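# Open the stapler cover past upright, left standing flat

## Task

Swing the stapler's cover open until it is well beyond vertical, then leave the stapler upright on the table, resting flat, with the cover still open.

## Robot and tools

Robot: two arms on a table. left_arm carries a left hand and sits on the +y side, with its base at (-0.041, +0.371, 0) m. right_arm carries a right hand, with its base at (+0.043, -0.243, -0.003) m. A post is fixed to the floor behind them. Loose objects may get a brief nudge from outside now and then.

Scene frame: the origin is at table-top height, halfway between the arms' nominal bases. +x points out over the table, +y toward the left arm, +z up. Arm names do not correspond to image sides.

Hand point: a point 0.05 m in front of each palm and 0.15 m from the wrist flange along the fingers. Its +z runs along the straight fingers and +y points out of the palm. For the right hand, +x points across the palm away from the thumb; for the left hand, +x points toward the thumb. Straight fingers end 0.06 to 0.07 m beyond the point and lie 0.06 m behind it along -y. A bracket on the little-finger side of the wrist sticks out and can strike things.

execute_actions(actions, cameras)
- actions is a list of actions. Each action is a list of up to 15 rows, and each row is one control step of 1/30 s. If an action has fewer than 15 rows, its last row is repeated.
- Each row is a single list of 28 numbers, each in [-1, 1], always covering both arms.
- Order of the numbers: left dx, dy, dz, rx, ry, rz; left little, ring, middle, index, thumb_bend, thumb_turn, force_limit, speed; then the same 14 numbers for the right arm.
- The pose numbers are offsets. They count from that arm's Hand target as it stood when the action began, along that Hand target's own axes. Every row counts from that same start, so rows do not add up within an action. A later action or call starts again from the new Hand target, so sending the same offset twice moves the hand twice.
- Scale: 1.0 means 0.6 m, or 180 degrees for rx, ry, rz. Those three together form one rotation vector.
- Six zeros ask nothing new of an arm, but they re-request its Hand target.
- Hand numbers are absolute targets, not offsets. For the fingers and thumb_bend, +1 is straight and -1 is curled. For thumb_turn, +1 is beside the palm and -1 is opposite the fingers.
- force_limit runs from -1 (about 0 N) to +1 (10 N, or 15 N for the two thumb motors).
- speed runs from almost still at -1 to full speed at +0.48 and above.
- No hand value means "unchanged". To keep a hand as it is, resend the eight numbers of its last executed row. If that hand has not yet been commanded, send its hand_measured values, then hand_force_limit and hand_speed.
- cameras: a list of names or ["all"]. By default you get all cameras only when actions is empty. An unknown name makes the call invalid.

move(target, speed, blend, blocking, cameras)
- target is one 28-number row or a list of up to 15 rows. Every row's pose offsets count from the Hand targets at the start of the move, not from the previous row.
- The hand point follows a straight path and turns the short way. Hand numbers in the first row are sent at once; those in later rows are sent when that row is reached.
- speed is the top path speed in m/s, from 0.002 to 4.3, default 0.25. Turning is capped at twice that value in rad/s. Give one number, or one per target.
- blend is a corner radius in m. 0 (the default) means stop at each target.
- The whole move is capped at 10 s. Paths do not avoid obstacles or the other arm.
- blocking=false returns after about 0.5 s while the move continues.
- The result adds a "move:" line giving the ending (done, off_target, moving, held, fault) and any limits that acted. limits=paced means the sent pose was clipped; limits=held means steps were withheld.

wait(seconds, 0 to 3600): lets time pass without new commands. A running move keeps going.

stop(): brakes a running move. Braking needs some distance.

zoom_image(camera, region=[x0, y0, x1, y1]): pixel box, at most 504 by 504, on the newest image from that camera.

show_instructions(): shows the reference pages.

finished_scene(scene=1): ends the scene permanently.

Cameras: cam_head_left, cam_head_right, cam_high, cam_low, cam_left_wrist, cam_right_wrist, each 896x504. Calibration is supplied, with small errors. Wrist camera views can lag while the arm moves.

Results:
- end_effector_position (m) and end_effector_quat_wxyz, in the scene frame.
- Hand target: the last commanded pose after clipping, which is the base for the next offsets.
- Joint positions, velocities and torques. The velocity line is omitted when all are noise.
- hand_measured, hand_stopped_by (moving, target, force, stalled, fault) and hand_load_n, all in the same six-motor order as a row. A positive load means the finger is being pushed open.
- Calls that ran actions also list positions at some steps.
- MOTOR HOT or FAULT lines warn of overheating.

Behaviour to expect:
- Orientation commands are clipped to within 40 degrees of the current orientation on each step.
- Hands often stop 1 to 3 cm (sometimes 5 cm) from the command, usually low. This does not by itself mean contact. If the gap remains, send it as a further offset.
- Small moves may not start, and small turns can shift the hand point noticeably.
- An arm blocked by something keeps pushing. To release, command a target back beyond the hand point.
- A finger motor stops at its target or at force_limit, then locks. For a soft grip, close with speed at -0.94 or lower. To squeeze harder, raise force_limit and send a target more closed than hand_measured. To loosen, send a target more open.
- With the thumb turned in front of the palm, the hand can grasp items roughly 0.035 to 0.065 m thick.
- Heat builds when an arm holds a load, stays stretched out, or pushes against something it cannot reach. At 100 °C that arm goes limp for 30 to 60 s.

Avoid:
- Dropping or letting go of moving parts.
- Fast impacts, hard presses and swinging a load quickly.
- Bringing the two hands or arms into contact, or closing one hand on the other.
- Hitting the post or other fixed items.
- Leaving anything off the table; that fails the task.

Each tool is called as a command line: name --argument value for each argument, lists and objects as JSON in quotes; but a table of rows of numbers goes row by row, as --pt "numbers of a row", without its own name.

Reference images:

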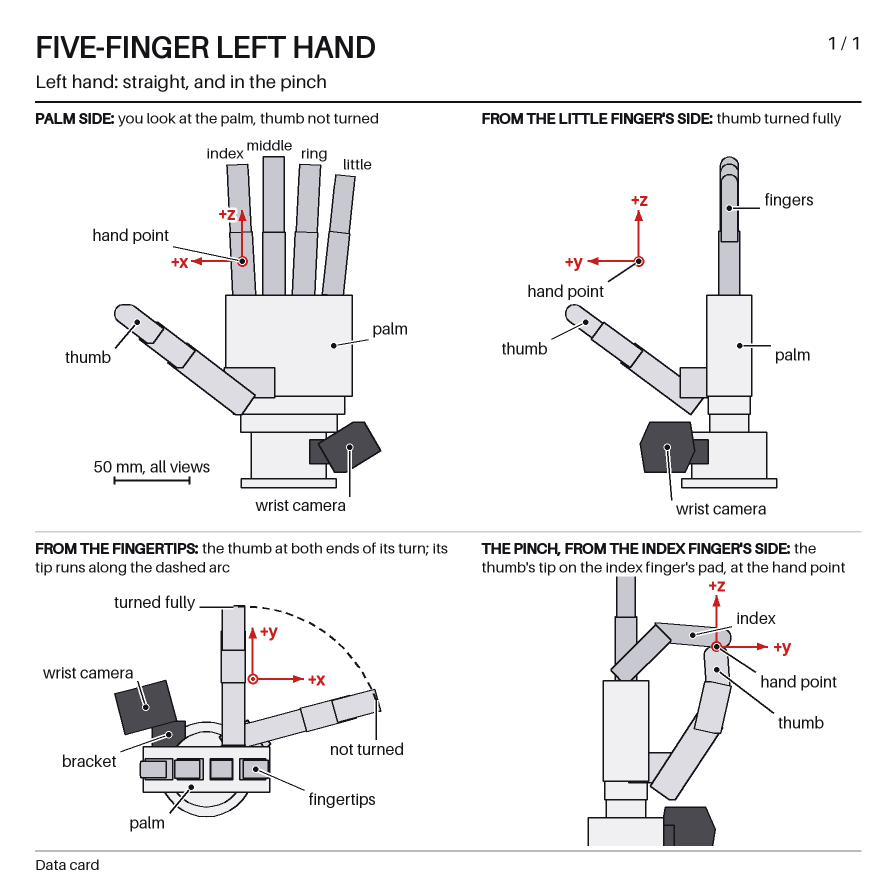

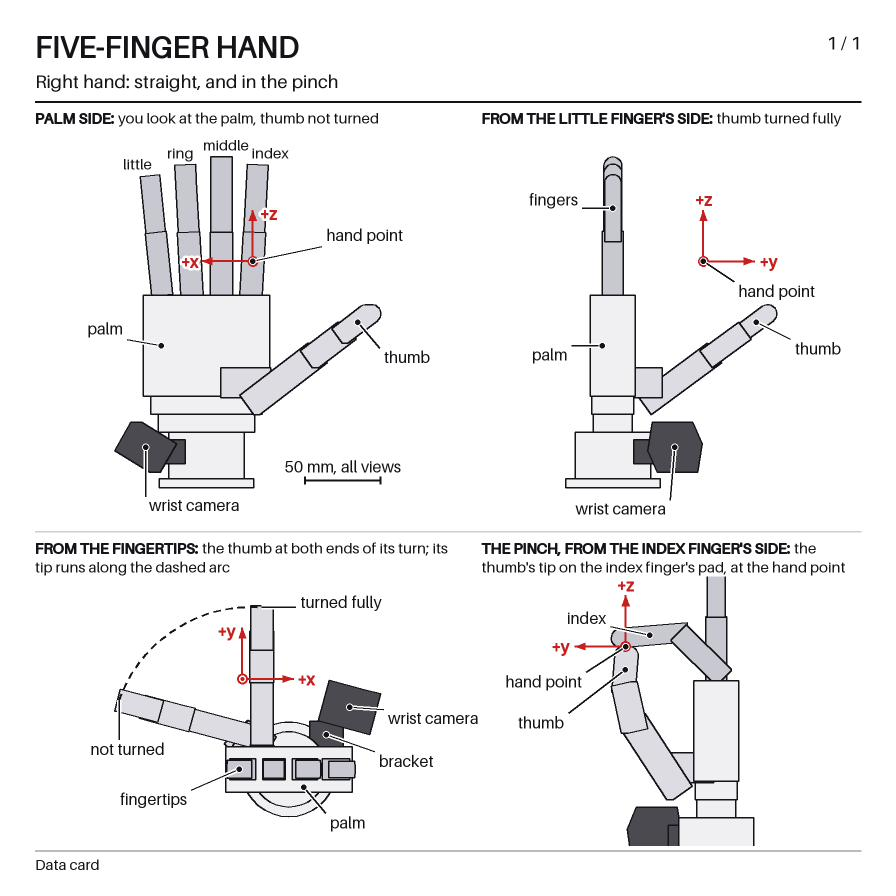

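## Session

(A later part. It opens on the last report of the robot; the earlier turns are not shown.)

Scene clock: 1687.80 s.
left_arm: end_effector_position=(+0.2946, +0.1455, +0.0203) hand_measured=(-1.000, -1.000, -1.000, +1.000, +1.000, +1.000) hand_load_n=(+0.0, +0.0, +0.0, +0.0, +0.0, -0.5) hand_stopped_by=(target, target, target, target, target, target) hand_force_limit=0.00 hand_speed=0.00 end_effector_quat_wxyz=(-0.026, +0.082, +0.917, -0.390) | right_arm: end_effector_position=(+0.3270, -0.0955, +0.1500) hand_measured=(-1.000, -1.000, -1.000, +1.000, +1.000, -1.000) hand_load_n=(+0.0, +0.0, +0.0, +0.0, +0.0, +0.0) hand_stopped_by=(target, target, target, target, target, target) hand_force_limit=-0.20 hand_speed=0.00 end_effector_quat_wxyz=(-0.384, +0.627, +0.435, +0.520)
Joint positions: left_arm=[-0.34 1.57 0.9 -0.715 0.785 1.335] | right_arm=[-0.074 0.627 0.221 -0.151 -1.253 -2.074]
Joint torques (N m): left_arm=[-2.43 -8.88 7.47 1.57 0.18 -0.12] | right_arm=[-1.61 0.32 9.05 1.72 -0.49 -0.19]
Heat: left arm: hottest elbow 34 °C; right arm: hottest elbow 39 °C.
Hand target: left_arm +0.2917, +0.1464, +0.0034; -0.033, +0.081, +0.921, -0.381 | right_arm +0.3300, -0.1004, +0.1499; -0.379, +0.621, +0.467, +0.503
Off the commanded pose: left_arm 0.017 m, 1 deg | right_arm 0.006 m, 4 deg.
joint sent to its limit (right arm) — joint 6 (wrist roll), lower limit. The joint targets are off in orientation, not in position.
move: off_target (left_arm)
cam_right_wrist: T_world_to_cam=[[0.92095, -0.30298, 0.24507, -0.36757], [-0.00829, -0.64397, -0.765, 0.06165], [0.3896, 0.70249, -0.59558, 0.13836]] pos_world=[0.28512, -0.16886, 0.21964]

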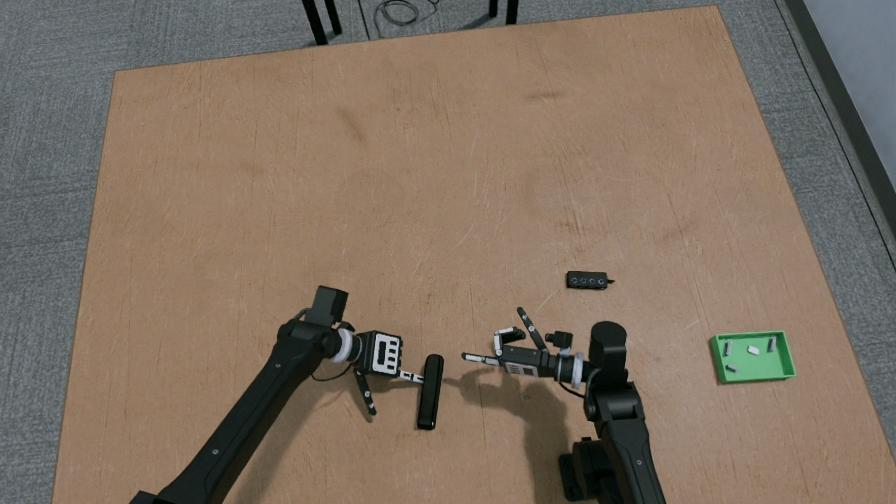

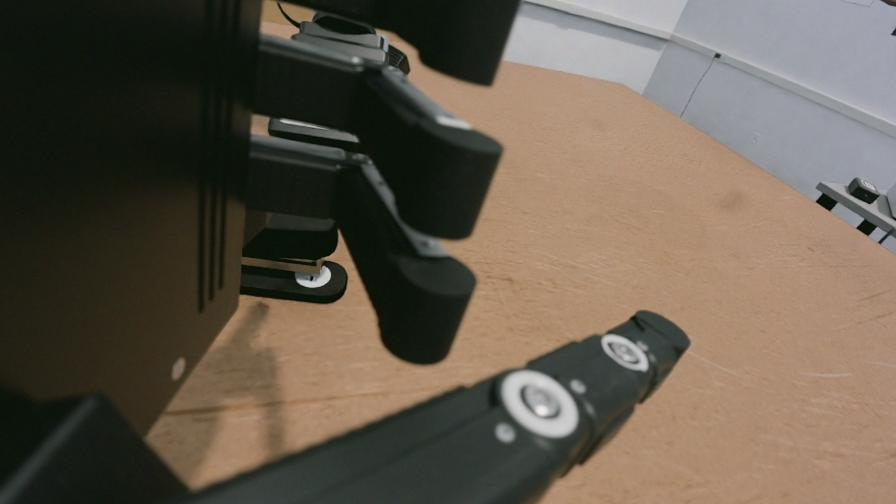

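move --target '[0,0,0,0,0,0,-1,-1,-1,1,1,1,0,0,-0.142,0.0142,0.0715,0,0,0,-1,-1,-1,1,1,-1,-0.2,0]' --speed 0.15 --cameras '["cam_high","cam_right_wrist","cam_low","cam_head_right"]'

zoom_image --camera "cam_high" --region '[350, 300, 510, 440]'

zoom_image --camera "cam_low" --region '[520, 220, 620, 290]'

zoom_image --camera "cam_head_right" --region '[380, 340, 560, 480]'

Scene clock: 1771.17 s.
left_arm: end_effector_position=(+0.2946, +0.1455, +0.0203) hand_measured=(-1.000, -1.000, -1.000, +1.000, +1.000, +1.000) hand_load_n=(+0.0, +0.0, +0.0, +0.0, +0.0, +0.0) hand_stopped_by=(target, target, target, target, target, target) hand_force_limit=0.00 hand_speed=0.00 end_effector_quat_wxyz=(-0.026, +0.082, +0.917, -0.390) | right_arm: end_effector_position=(+0.3457, -0.0817, +0.0573) hand_measured=(-1.000, -1.000, -1.000, +1.000, +1.000, -1.000) hand_load_n=(+0.0, +0.0, +0.0, +0.0, +0.0, +0.5) hand_stopped_by=(target, target, target, target, target, target) hand_force_limit=-0.20 hand_speed=0.00 end_effector_quat_wxyz=(-0.380, +0.630, +0.450, +0.507)
Joint positions: left_arm=[-0.34 1.57 0.9 -0.714 0.785 1.335] | right_arm=[0.003 1.211 0.119 0.532 -1.189 -2.074]
Joint torques (N m): left_arm=[-1.9 -8.41 7.79 1.46 0.17 -0.15] | right_arm=[-0.09 -2.14 4.97 1.87 -0.53 -0.21]
Heat: left arm: hottest elbow 33 °C; right arm: hottest elbow 39 °C.
Hand target: left_arm +0.2918, +0.1464, +0.0034; -0.033, +0.081, +0.921, -0.381 | right_arm +0.3449, -0.0793, +0.0577; -0.379, +0.621, +0.467, +0.503
Off the commanded pose: left_arm 0.017 m, 1 deg | right_arm 0.003 m, 2 deg.
joint sent to its limit (right arm) — joint 6 (wrist roll), lower limit. The joint targets still meet the commanded pose.
move: done
cam_right_wrist: T_world_to_cam=[[0.92829, -0.27366, 0.25176, -0.35836], [0.00406, -0.66954, -0.74277, -0.00795], [0.37183, 0.69053, -0.62041, 0.07274]] pos_world=[0.30565, -0.15362, 0.12945]
Images, in order (width x height): cam_head_right 896x504, cam_high 896x504, cam_low 896x504, cam_right_wrist 896x504.

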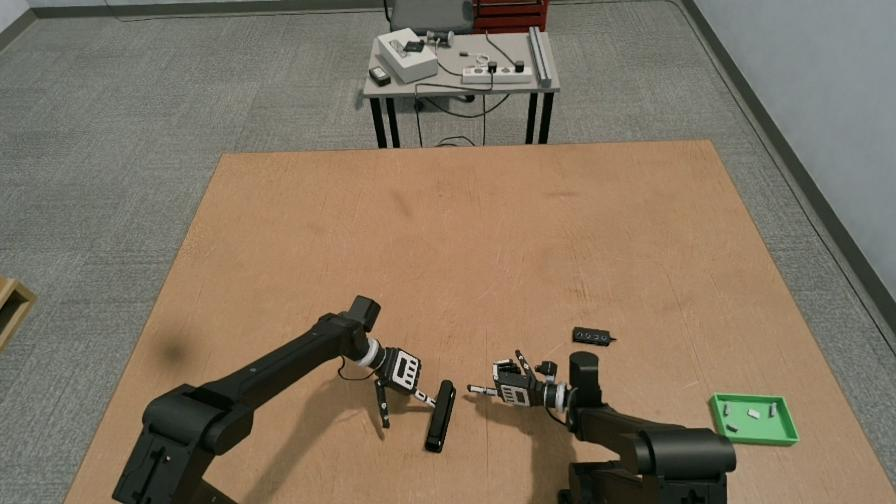

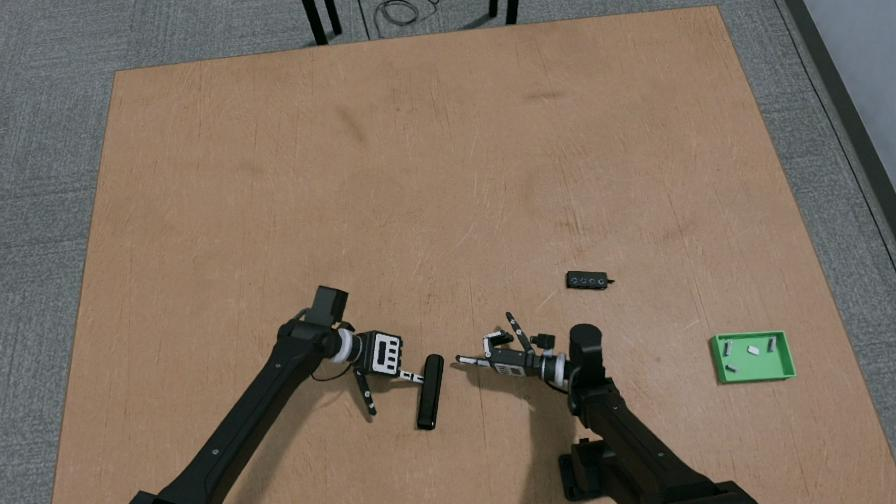

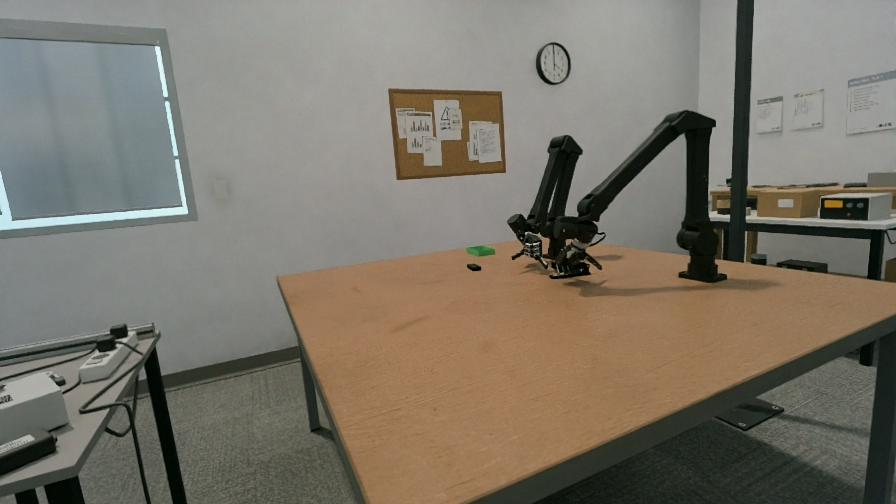

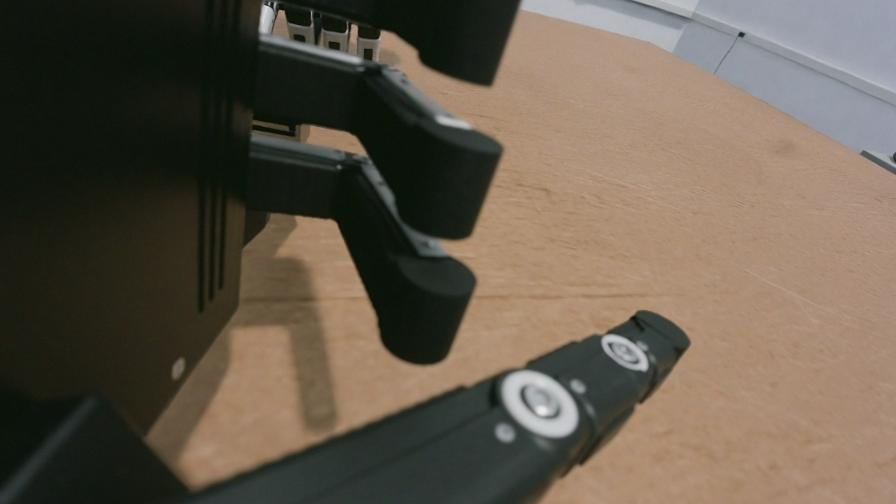

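Scaled by 3.150 from the camera's image (finer frame: 1280x720).

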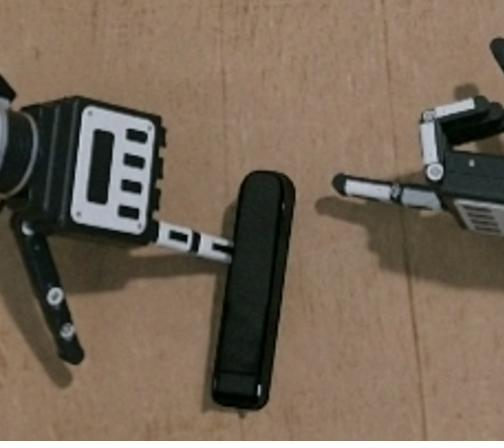

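Scaled by 5.040 from the camera's image (finer frame: 1280x720).

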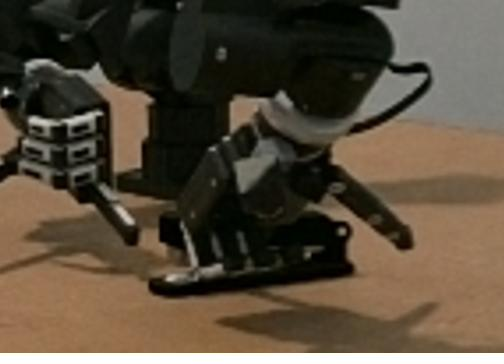

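Scaled by 2.800 from the camera's image (finer frame: 1280x720).

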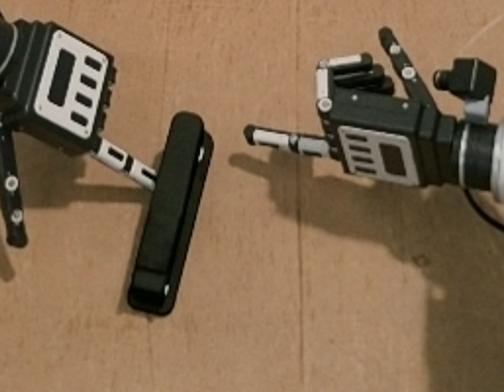

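move --target '[0,0,0,0,0,0,-1,-1,-1,1,1,1,0,0,-0.0249,-0.0004,0.0436,0,0,0,-1,-1,-1,1,1,-1,-0.2,0]' --speed 0.06 --cameras '["cam_high","cam_right_wrist","cam_low","cam_head_right","cam_left_wrist"]'

zoom_image --camera "cam_high" --region '[390, 320, 490, 400]'

zoom_image --camera "cam_low" --region '[520, 240, 600, 290]'

zoom_image --camera "cam_head_right" --region '[410, 350, 510, 430]'

Scene clock: 1805.40 s.
left_arm: end_effector_position=(+0.2946, +0.1455, +0.0203) hand_measured=(-1.000, -1.000, -1.000, +1.000, +1.000, +1.000) hand_load_n=(+0.0, +0.0, +0.0, +0.0, +0.0, -0.5) hand_stopped_by=(target, target, target, target, target, target) hand_force_limit=0.00 hand_speed=0.00 end_effector_quat_wxyz=(-0.026, +0.082, +0.917, -0.390) | right_arm: end_effector_position=(+0.3502, -0.0623, +0.0378) hand_measured=(-1.000, -1.000, -1.000, +1.000, +1.000, -1.000) hand_load_n=(+0.5, +0.0, +0.0, +0.0, +0.0, +0.0) hand_stopped_by=(target, target, target, target, target, target) hand_force_limit=-0.20 hand_speed=0.00 end_effector_quat_wxyz=(-0.374, +0.622, +0.468, +0.505)
Joint positions: left_arm=[-0.34 1.57 0.9 -0.714 0.785 1.335] | right_arm=[0.094 1.414 0.119 0.79 -1.12 -2.039]
Joint torques (N m): left_arm=[-2.37 -8.53 7.69 1.5 0.13 -0.11] | right_arm=[0.5 -4.13 3.88 1.99 -0.22 0.08]
Heat: left arm: hottest elbow 33 °C; right arm: hottest elbow 37 °C.
Hand target: left_arm +0.2918, +0.1464, +0.0034; -0.033, +0.081, +0.921, -0.381 | right_arm +0.3509, -0.0577, +0.0376; -0.379, +0.621, +0.467, +0.503
Off the commanded pose: left_arm 0.017 m, 1 deg | right_arm 0.005 m, 1 deg.
move: done
cam_left_wrist: T_world_to_cam=[[-0.4111, -0.63086, 0.65804, 0.20326], [-0.7358, 0.65578, 0.169, 0.11996], [-0.53814, -0.4147, -0.73377, 0.34699]] pos_world=[0.35856, 0.19346, 0.10058]
cam_right_wrist: T_world_to_cam=[[0.92813, -0.24514, 0.28013, -0.35159], [0.03879, -0.68475, -0.72775, -0.02307], [0.37022, 0.68631, -0.62603, 0.04615]] pos_world=[0.31013, -0.13366, 0.11059]
Images, in order (width x height): cam_head_right 896x504, cam_high 896x504, cam_low 896x504, cam_left_wrist 896x504, cam_right_wrist 896x504.

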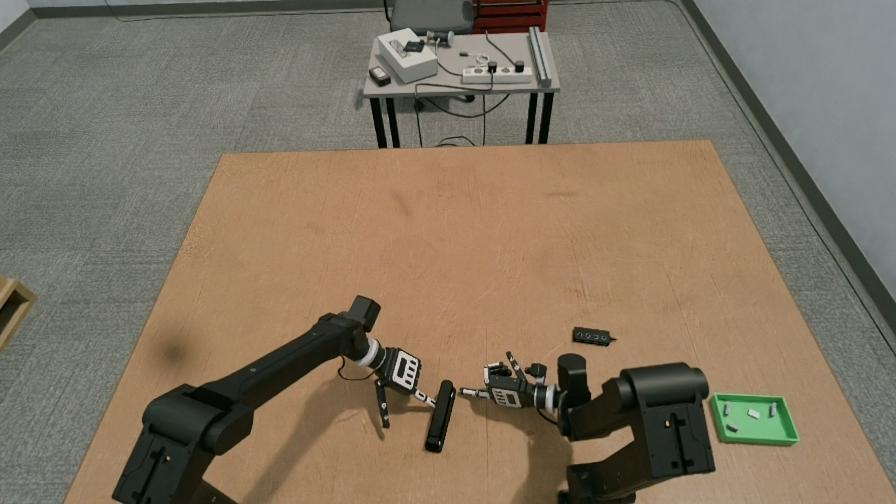

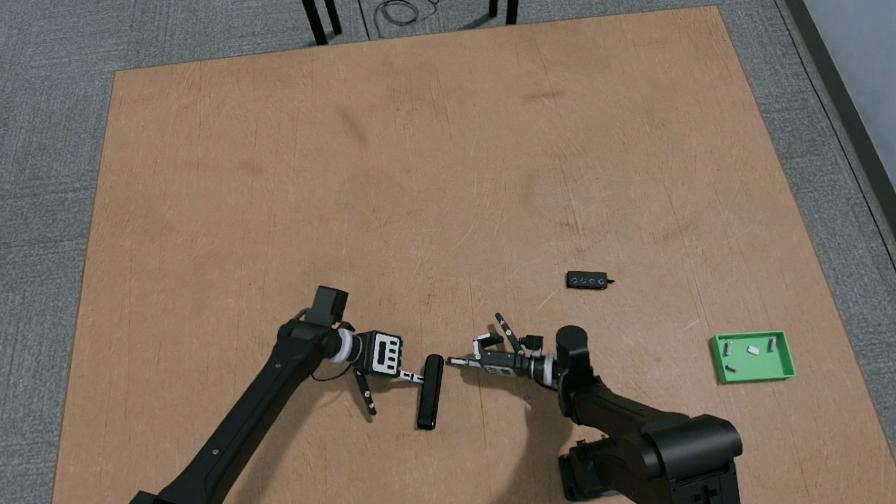

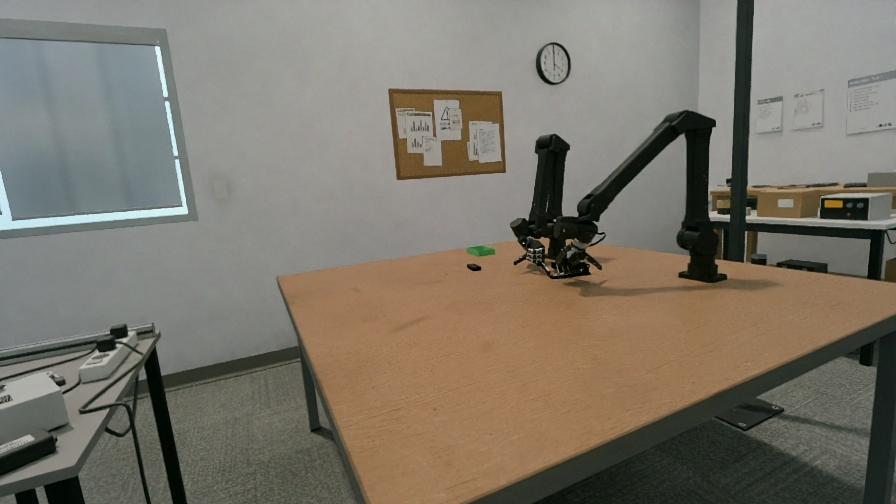

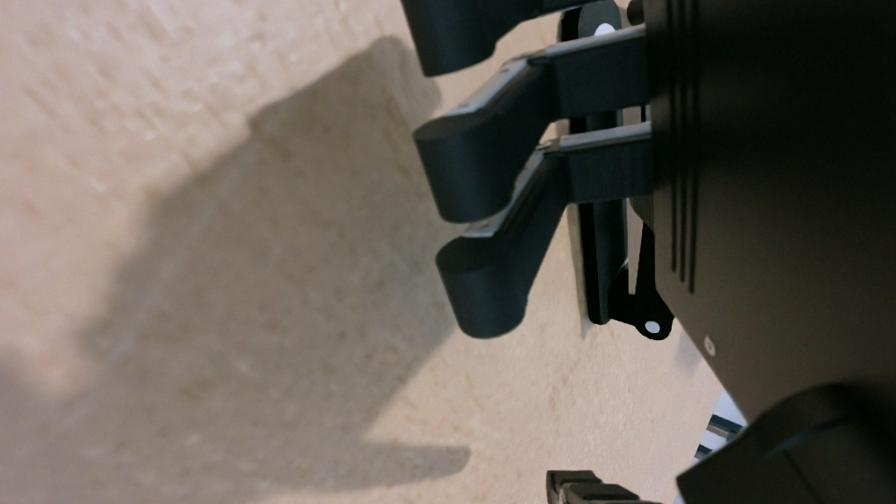

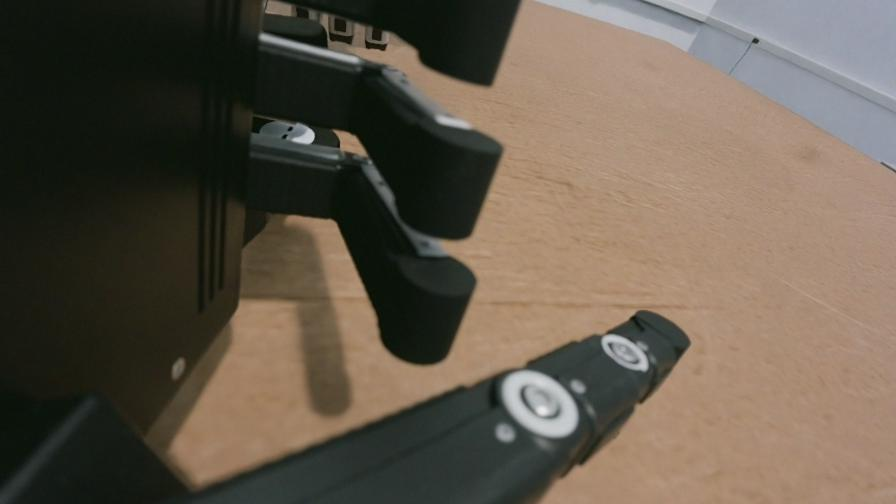

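Scaled by 5.040 from the camera's image (finer frame: 1280x720).

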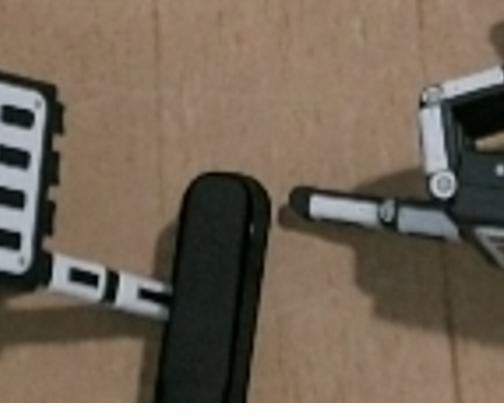

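Scaled by 6.300 from the camera's image (finer frame: 1280x720).

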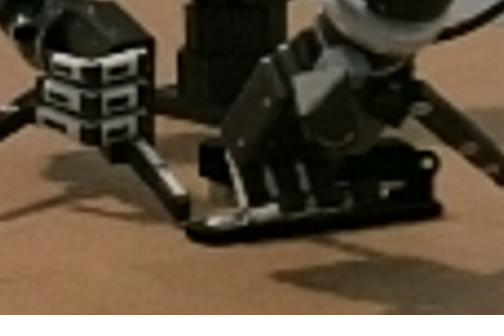

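Scaled by 5.040 from the camera's image (finer frame: 1280x720).

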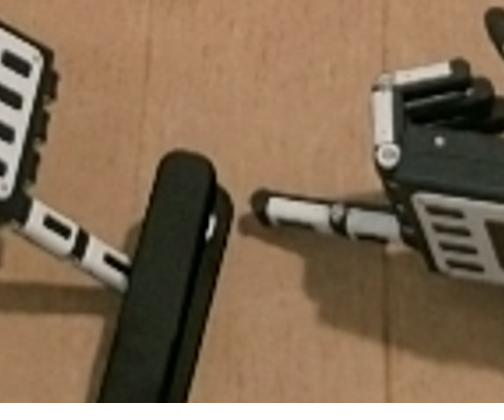

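zoom_image --camera "cam_low" --region '[535, 260, 575, 285]'

zoom_image --camera "cam_head_right" --region '[435, 370, 475, 410]'

Scaled by 12.600 from the camera's image (finer frame: 1280x720).

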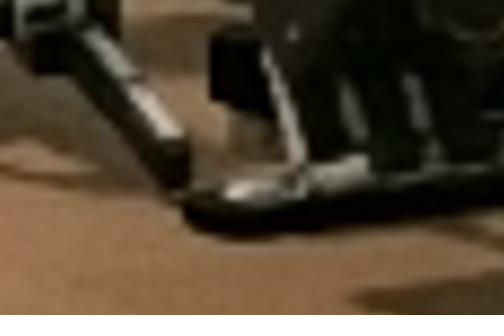

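Scaled by 12.600 from the camera's image (finer frame: 1280x720).

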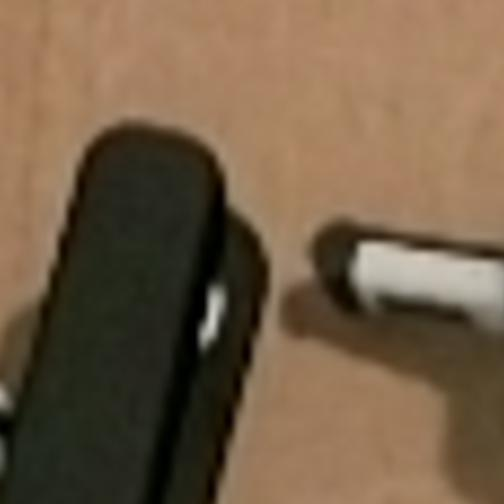

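move --target '[0,0,0,0,0,0,-1,-1,-1,1,1,1,0,0,0.0035,0.005,0,0,0.0389,0,-1,-1,-1,1,1,-1,-0.2,0]' --speed 0.06 --cameras '["cam_high","cam_right_wrist","cam_low","cam_head_right"]'

zoom_image --camera "cam_low" --region '[535, 255, 575, 285]'

zoom_image --camera "cam_head_right" --region '[435, 370, 475, 410]'

zoom_image --camera "cam_high" --region '[420, 340, 460, 380]'

Scene clock: 1909.33 s.
left_arm: end_effector_position=(+0.2946, +0.1455, +0.0203) hand_measured=(-1.000, -1.000, -1.000, +1.000, +1.000, +1.000) hand_load_n=(+0.0, +0.0, +0.0, +0.0, +0.0, +0.0) hand_stopped_by=(target, target, target, target, target, target) hand_force_limit=0.00 hand_speed=0.00 end_effector_quat_wxyz=(-0.026, +0.082, +0.917, -0.390) | right_arm: end_effector_position=(+0.3540, -0.0535, +0.0428) hand_measured=(-1.000, -1.000, -1.000, +1.000, +1.000, -1.000) hand_load_n=(+0.0, +0.0, +0.0, +0.0, +0.0, +0.5) hand_stopped_by=(target, target, target, target, target, target) hand_force_limit=-0.20 hand_speed=0.00 end_effector_quat_wxyz=(-0.405, +0.582, +0.454, +0.540)
Joint positions: left_arm=[-0.34 1.57 0.9 -0.714 0.785 1.335] | right_arm=[0.087 1.739 0.115 1.379 -1.191 -1.818]
Joint torques (N m): left_arm=[-2.61 -8.29 7.61 1.54 0.15 -0.03] | right_arm=[-1.79 -4.78 0.32 1.87 -0.16 0.07]
Heat: left arm: hottest elbow 33 °C; right arm: hottest elbow 34 °C.
Hand target: left_arm +0.2918, +0.1464, +0.0034; -0.033, +0.081, +0.921, -0.381 | right_arm +0.3539, -0.0581, +0.0397; -0.407, +0.589, +0.443, +0.540
Off the commanded pose: left_arm 0.017 m, 1 deg | right_arm 0.006 m, 1 deg.
move: done
cam_right_wrist: T_world_to_cam=[[0.92156, -0.25412, 0.29352, -0.35308], [0.08998, -0.59566, -0.79818, -0.02397], [0.37767, 0.76198, -0.52607, 0.03895]] pos_world=[0.31283, -0.13368, 0.105]
Images, in order (width x height): cam_head_right 896x504, cam_high 896x504, cam_low 896x504, cam_right_wrist 896x504.

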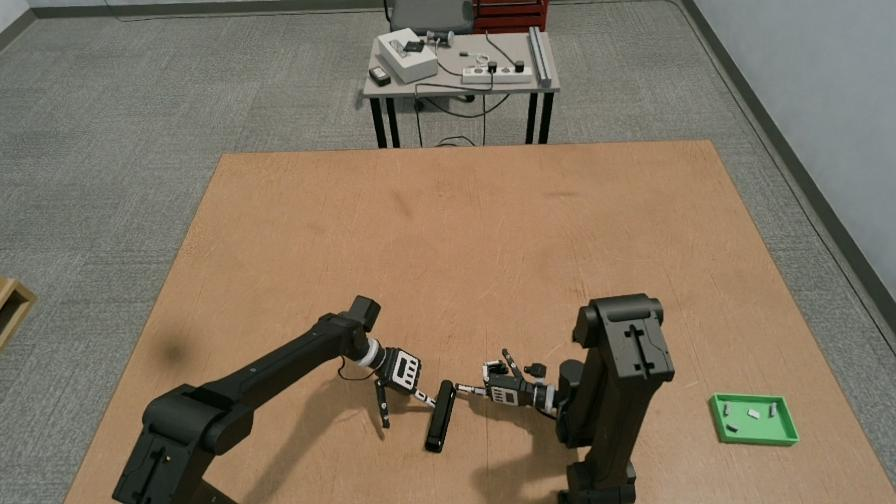

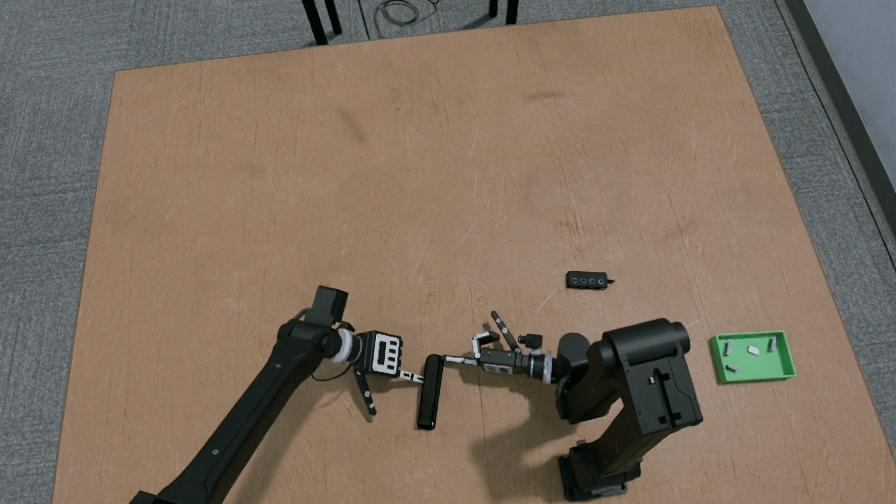

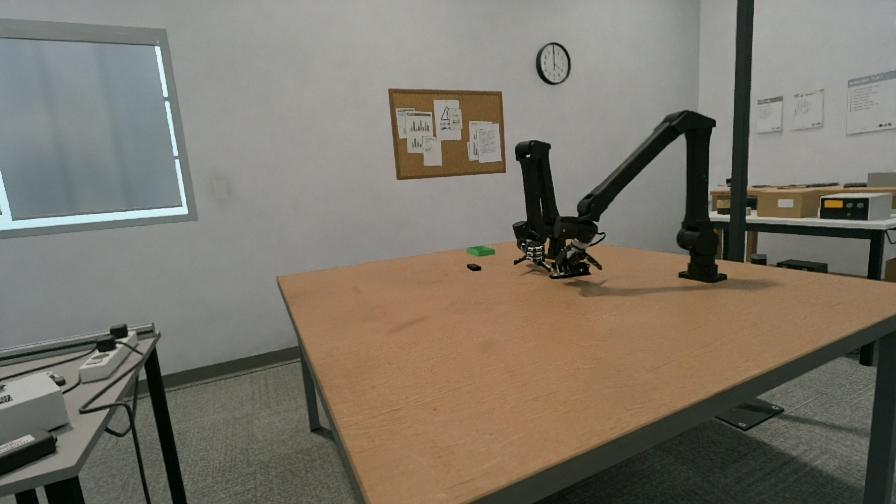

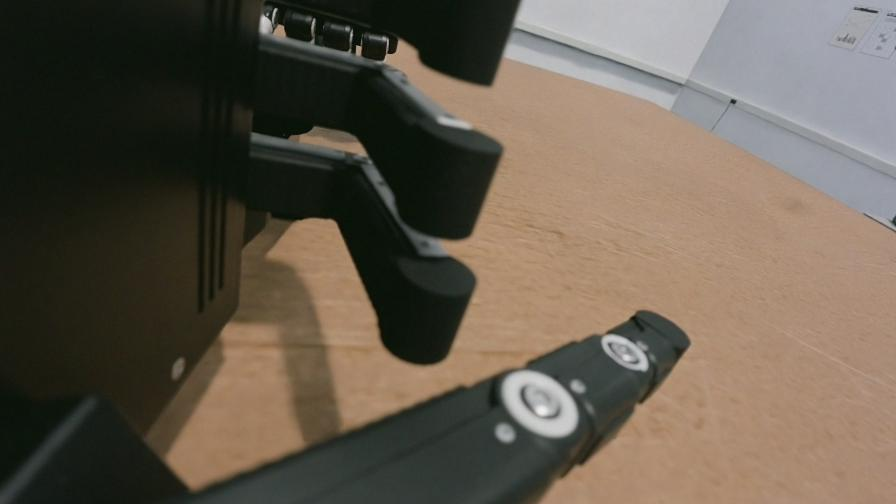

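Scaled by 12.600 from the camera's image (finer frame: 1280x720).

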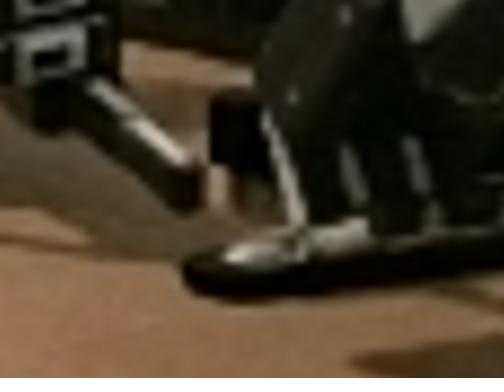

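Scaled by 12.600 from the camera's image (finer frame: 1280x720).

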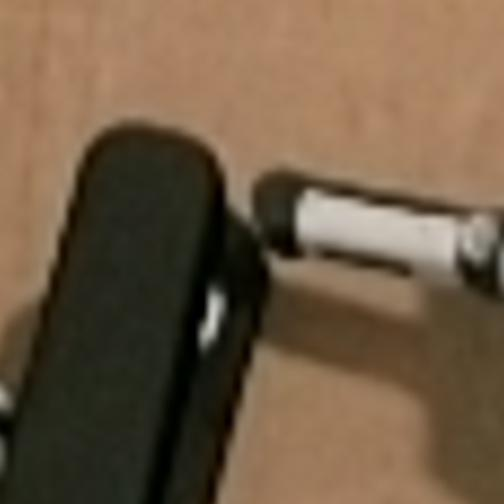

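Scaled by 12.600 from the camera's image (finer frame: 1280x720).

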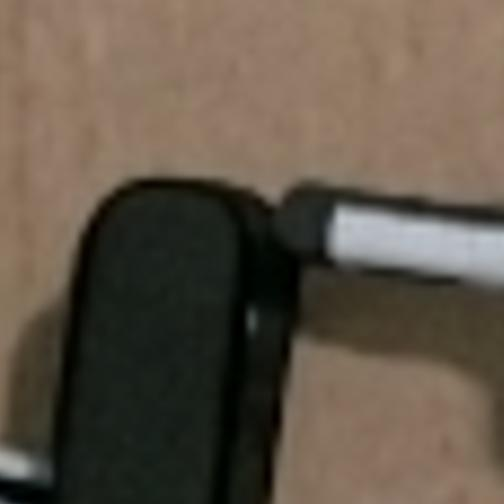

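move --target '[0,0,0,0,0,0,-1,-1,-1,1,1,1,0,0,-0.0095,0,0.0009,0,0,0,-1,-1,-1,1,1,-1,-0.2,0]' --speed 0.05 --cameras '["cam_low"]'

zoom_image --camera "cam_low" --region '[535, 255, 575, 285]'

Scene clock: 1945.13 s.
left_arm: end_effector_position=(+0.2946, +0.1455, +0.0203) hand_measured=(-1.000, -1.000, -1.000, +1.000, +1.000, +1.000) hand_load_n=(+0.0, +0.0, +0.0, +0.0, +0.0, +0.0) hand_stopped_by=(target, target, target, target, target, target) hand_force_limit=0.00 hand_speed=0.00 end_effector_quat_wxyz=(-0.026, +0.082, +0.917, -0.390) | right_arm: end_effector_position=(+0.3527, -0.0536, +0.0365) hand_measured=(-1.000, -1.000, -1.000, +1.000, +1.000, -1.000) hand_load_n=(+0.0, +0.0, +0.0, +0.0, +0.0, +0.5) hand_stopped_by=(target, target, target, target, target, target) hand_force_limit=-0.20 hand_speed=0.00 end_effector_quat_wxyz=(-0.406, +0.582, +0.453, +0.540)
Joint positions: left_arm=[-0.34 1.57 0.9 -0.714 0.785 1.335] | right_arm=[0.087 1.8 0.115 1.445 -1.191 -1.811]
Joint torques (N m): left_arm=[-1.9 -8.82 7.72 1.46 0.17 -0.14] | right_arm=[-1.55 -4.84 -0.14 1.73 -0.18 0.08]
Heat: left arm: hottest elbow 33 °C; right arm: hottest elbow 33 °C.
Hand target: left_arm +0.2918, +0.1464, +0.0034; -0.033, +0.081, +0.921, -0.381 | right_arm +0.3539, -0.0581, +0.0340; -0.407, +0.589, +0.443, +0.540
Off the commanded pose: left_arm 0.017 m, 1 deg | right_arm 0.005 m, 1 deg.
move: done

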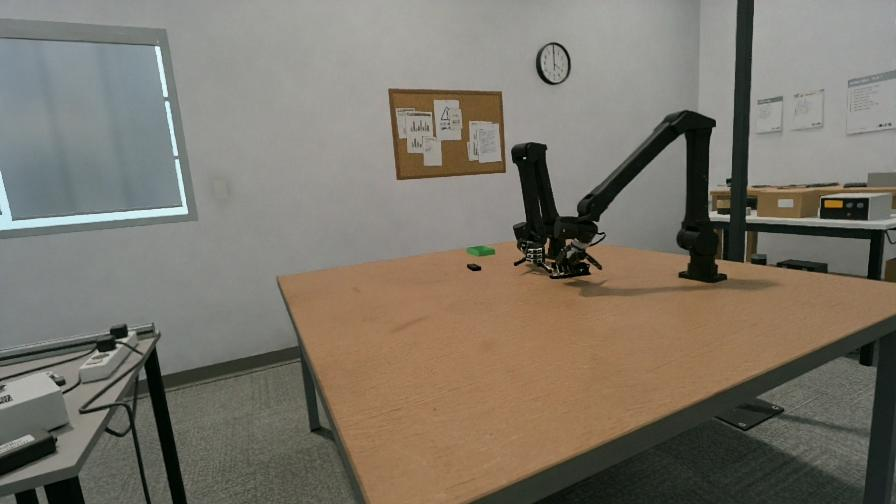

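Scaled by 12.600 from the camera's image (finer frame: 1280x720).

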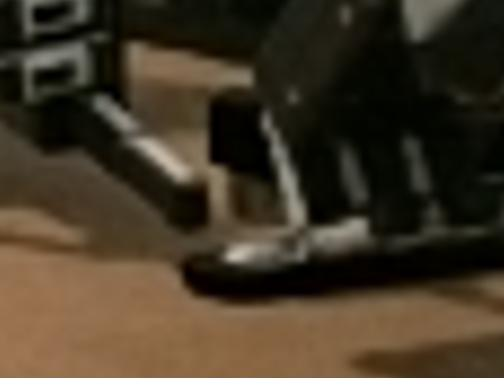

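move --target '[0,0,0,0,0,0,-1,-1,-1,1,1,1,0,0,0.0032,-0.0026,0.0364,0,0,0,-1,-1,-1,1,1,-1,-0.2,0]' --speed 0.05 --cameras '["cam_high","cam_low","cam_head_right"]'

zoom_image --camera "cam_low" --region '[535, 255, 575, 285]'

zoom_image --camera "cam_head_right" --region '[425, 370, 475, 420]'

zoom_image --camera "cam_high" --region '[410, 340, 460, 390]'

Scene clock: 1955.97 s.
left_arm: end_effector_position=(+0.2946, +0.1455, +0.0203) hand_measured=(-1.000, -1.000, -1.000, +1.000, +1.000, +1.000) hand_load_n=(+0.0, +0.5, +0.0, +0.0, +0.0, -0.5) hand_stopped_by=(target, target, target, target, target, target) hand_force_limit=0.00 hand_speed=0.00 end_effector_quat_wxyz=(-0.026, +0.082, +0.917, -0.390) | right_arm: end_effector_position=(+0.3591, -0.0415, +0.0354) hand_measured=(-1.000, -1.000, -1.000, +1.000, +1.000, -1.000) hand_load_n=(+0.0, +0.0, +0.0, +0.0, +0.0, +0.0) hand_stopped_by=(target, target, target, target, target, target) hand_force_limit=-0.20 hand_speed=0.00 end_effector_quat_wxyz=(-0.400, +0.590, +0.444, +0.542)
Joint positions: left_arm=[-0.34 1.57 0.9 -0.714 0.785 1.335] | right_arm=[0.158 1.822 0.127 1.494 -1.097 -1.759]
Joint torques (N m): left_arm=[-2.61 -8 7.71 1.59 0.22 -0.09] | right_arm=[0.32 -5.19 0.61 1.92 -0.06 0.07]
Heat: left arm: hottest elbow 33 °C; right arm: hottest elbow 33 °C.
Hand target: left_arm +0.2918, +0.1464, +0.0034; -0.033, +0.081, +0.921, -0.381 | right_arm +0.3583, -0.0366, +0.0339; -0.407, +0.589, +0.443, +0.539
Off the commanded pose: left_arm 0.017 m, 1 deg | right_arm 0.005 m, 1 deg.
move: done
Images, in order (width x height): cam_head_right 896x504, cam_high 896x504, cam_low 896x504.

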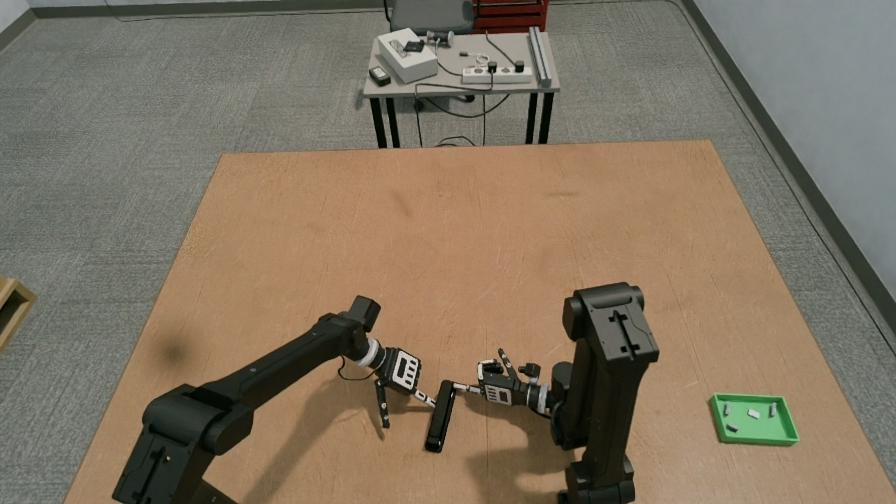

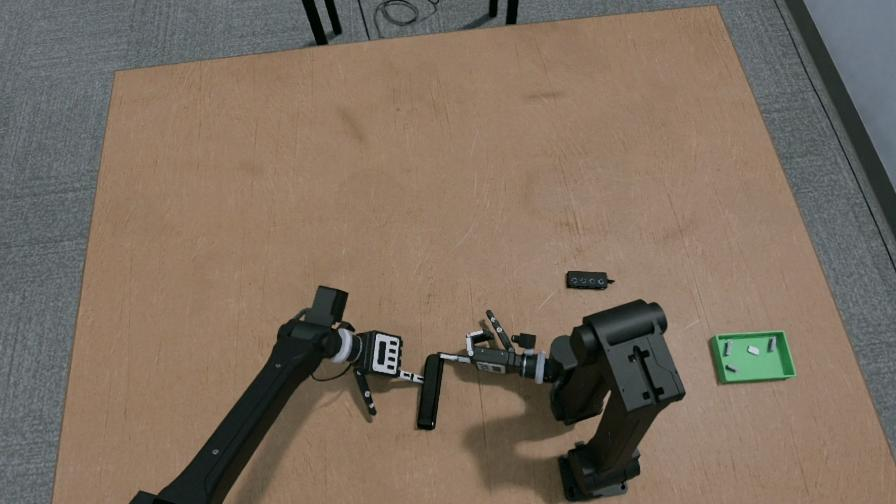

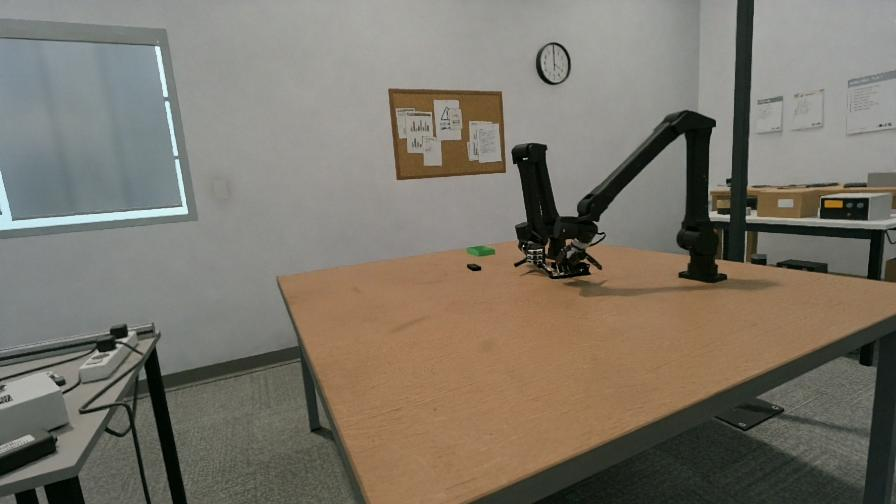

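Scaled by 12.600 from the camera's image (finer frame: 1280x720).

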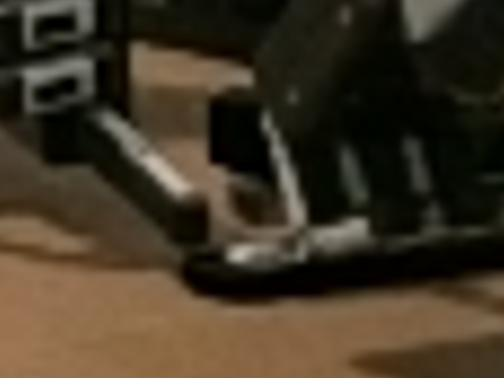

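Scaled by 10.080 from the camera's image (finer frame: 1280x720).

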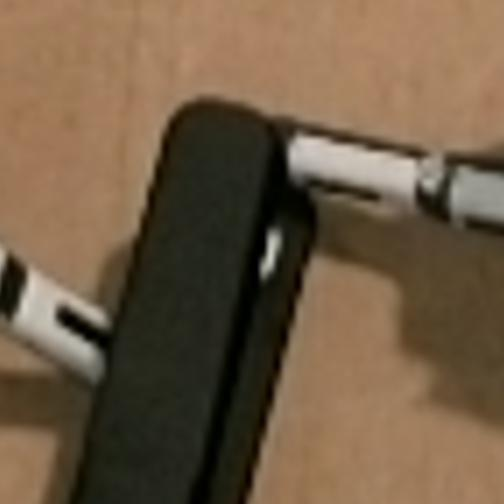

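Scaled by 10.080 from the camera's image (finer frame: 1280x720).

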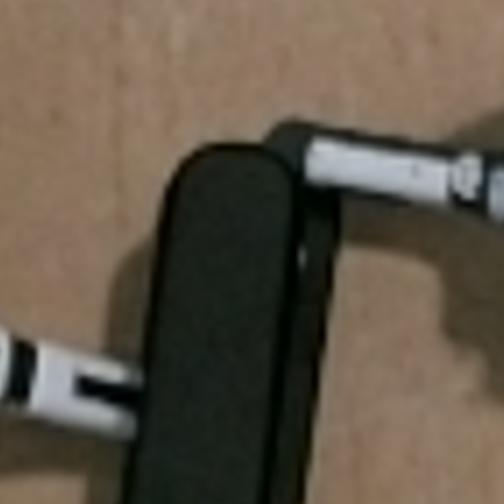

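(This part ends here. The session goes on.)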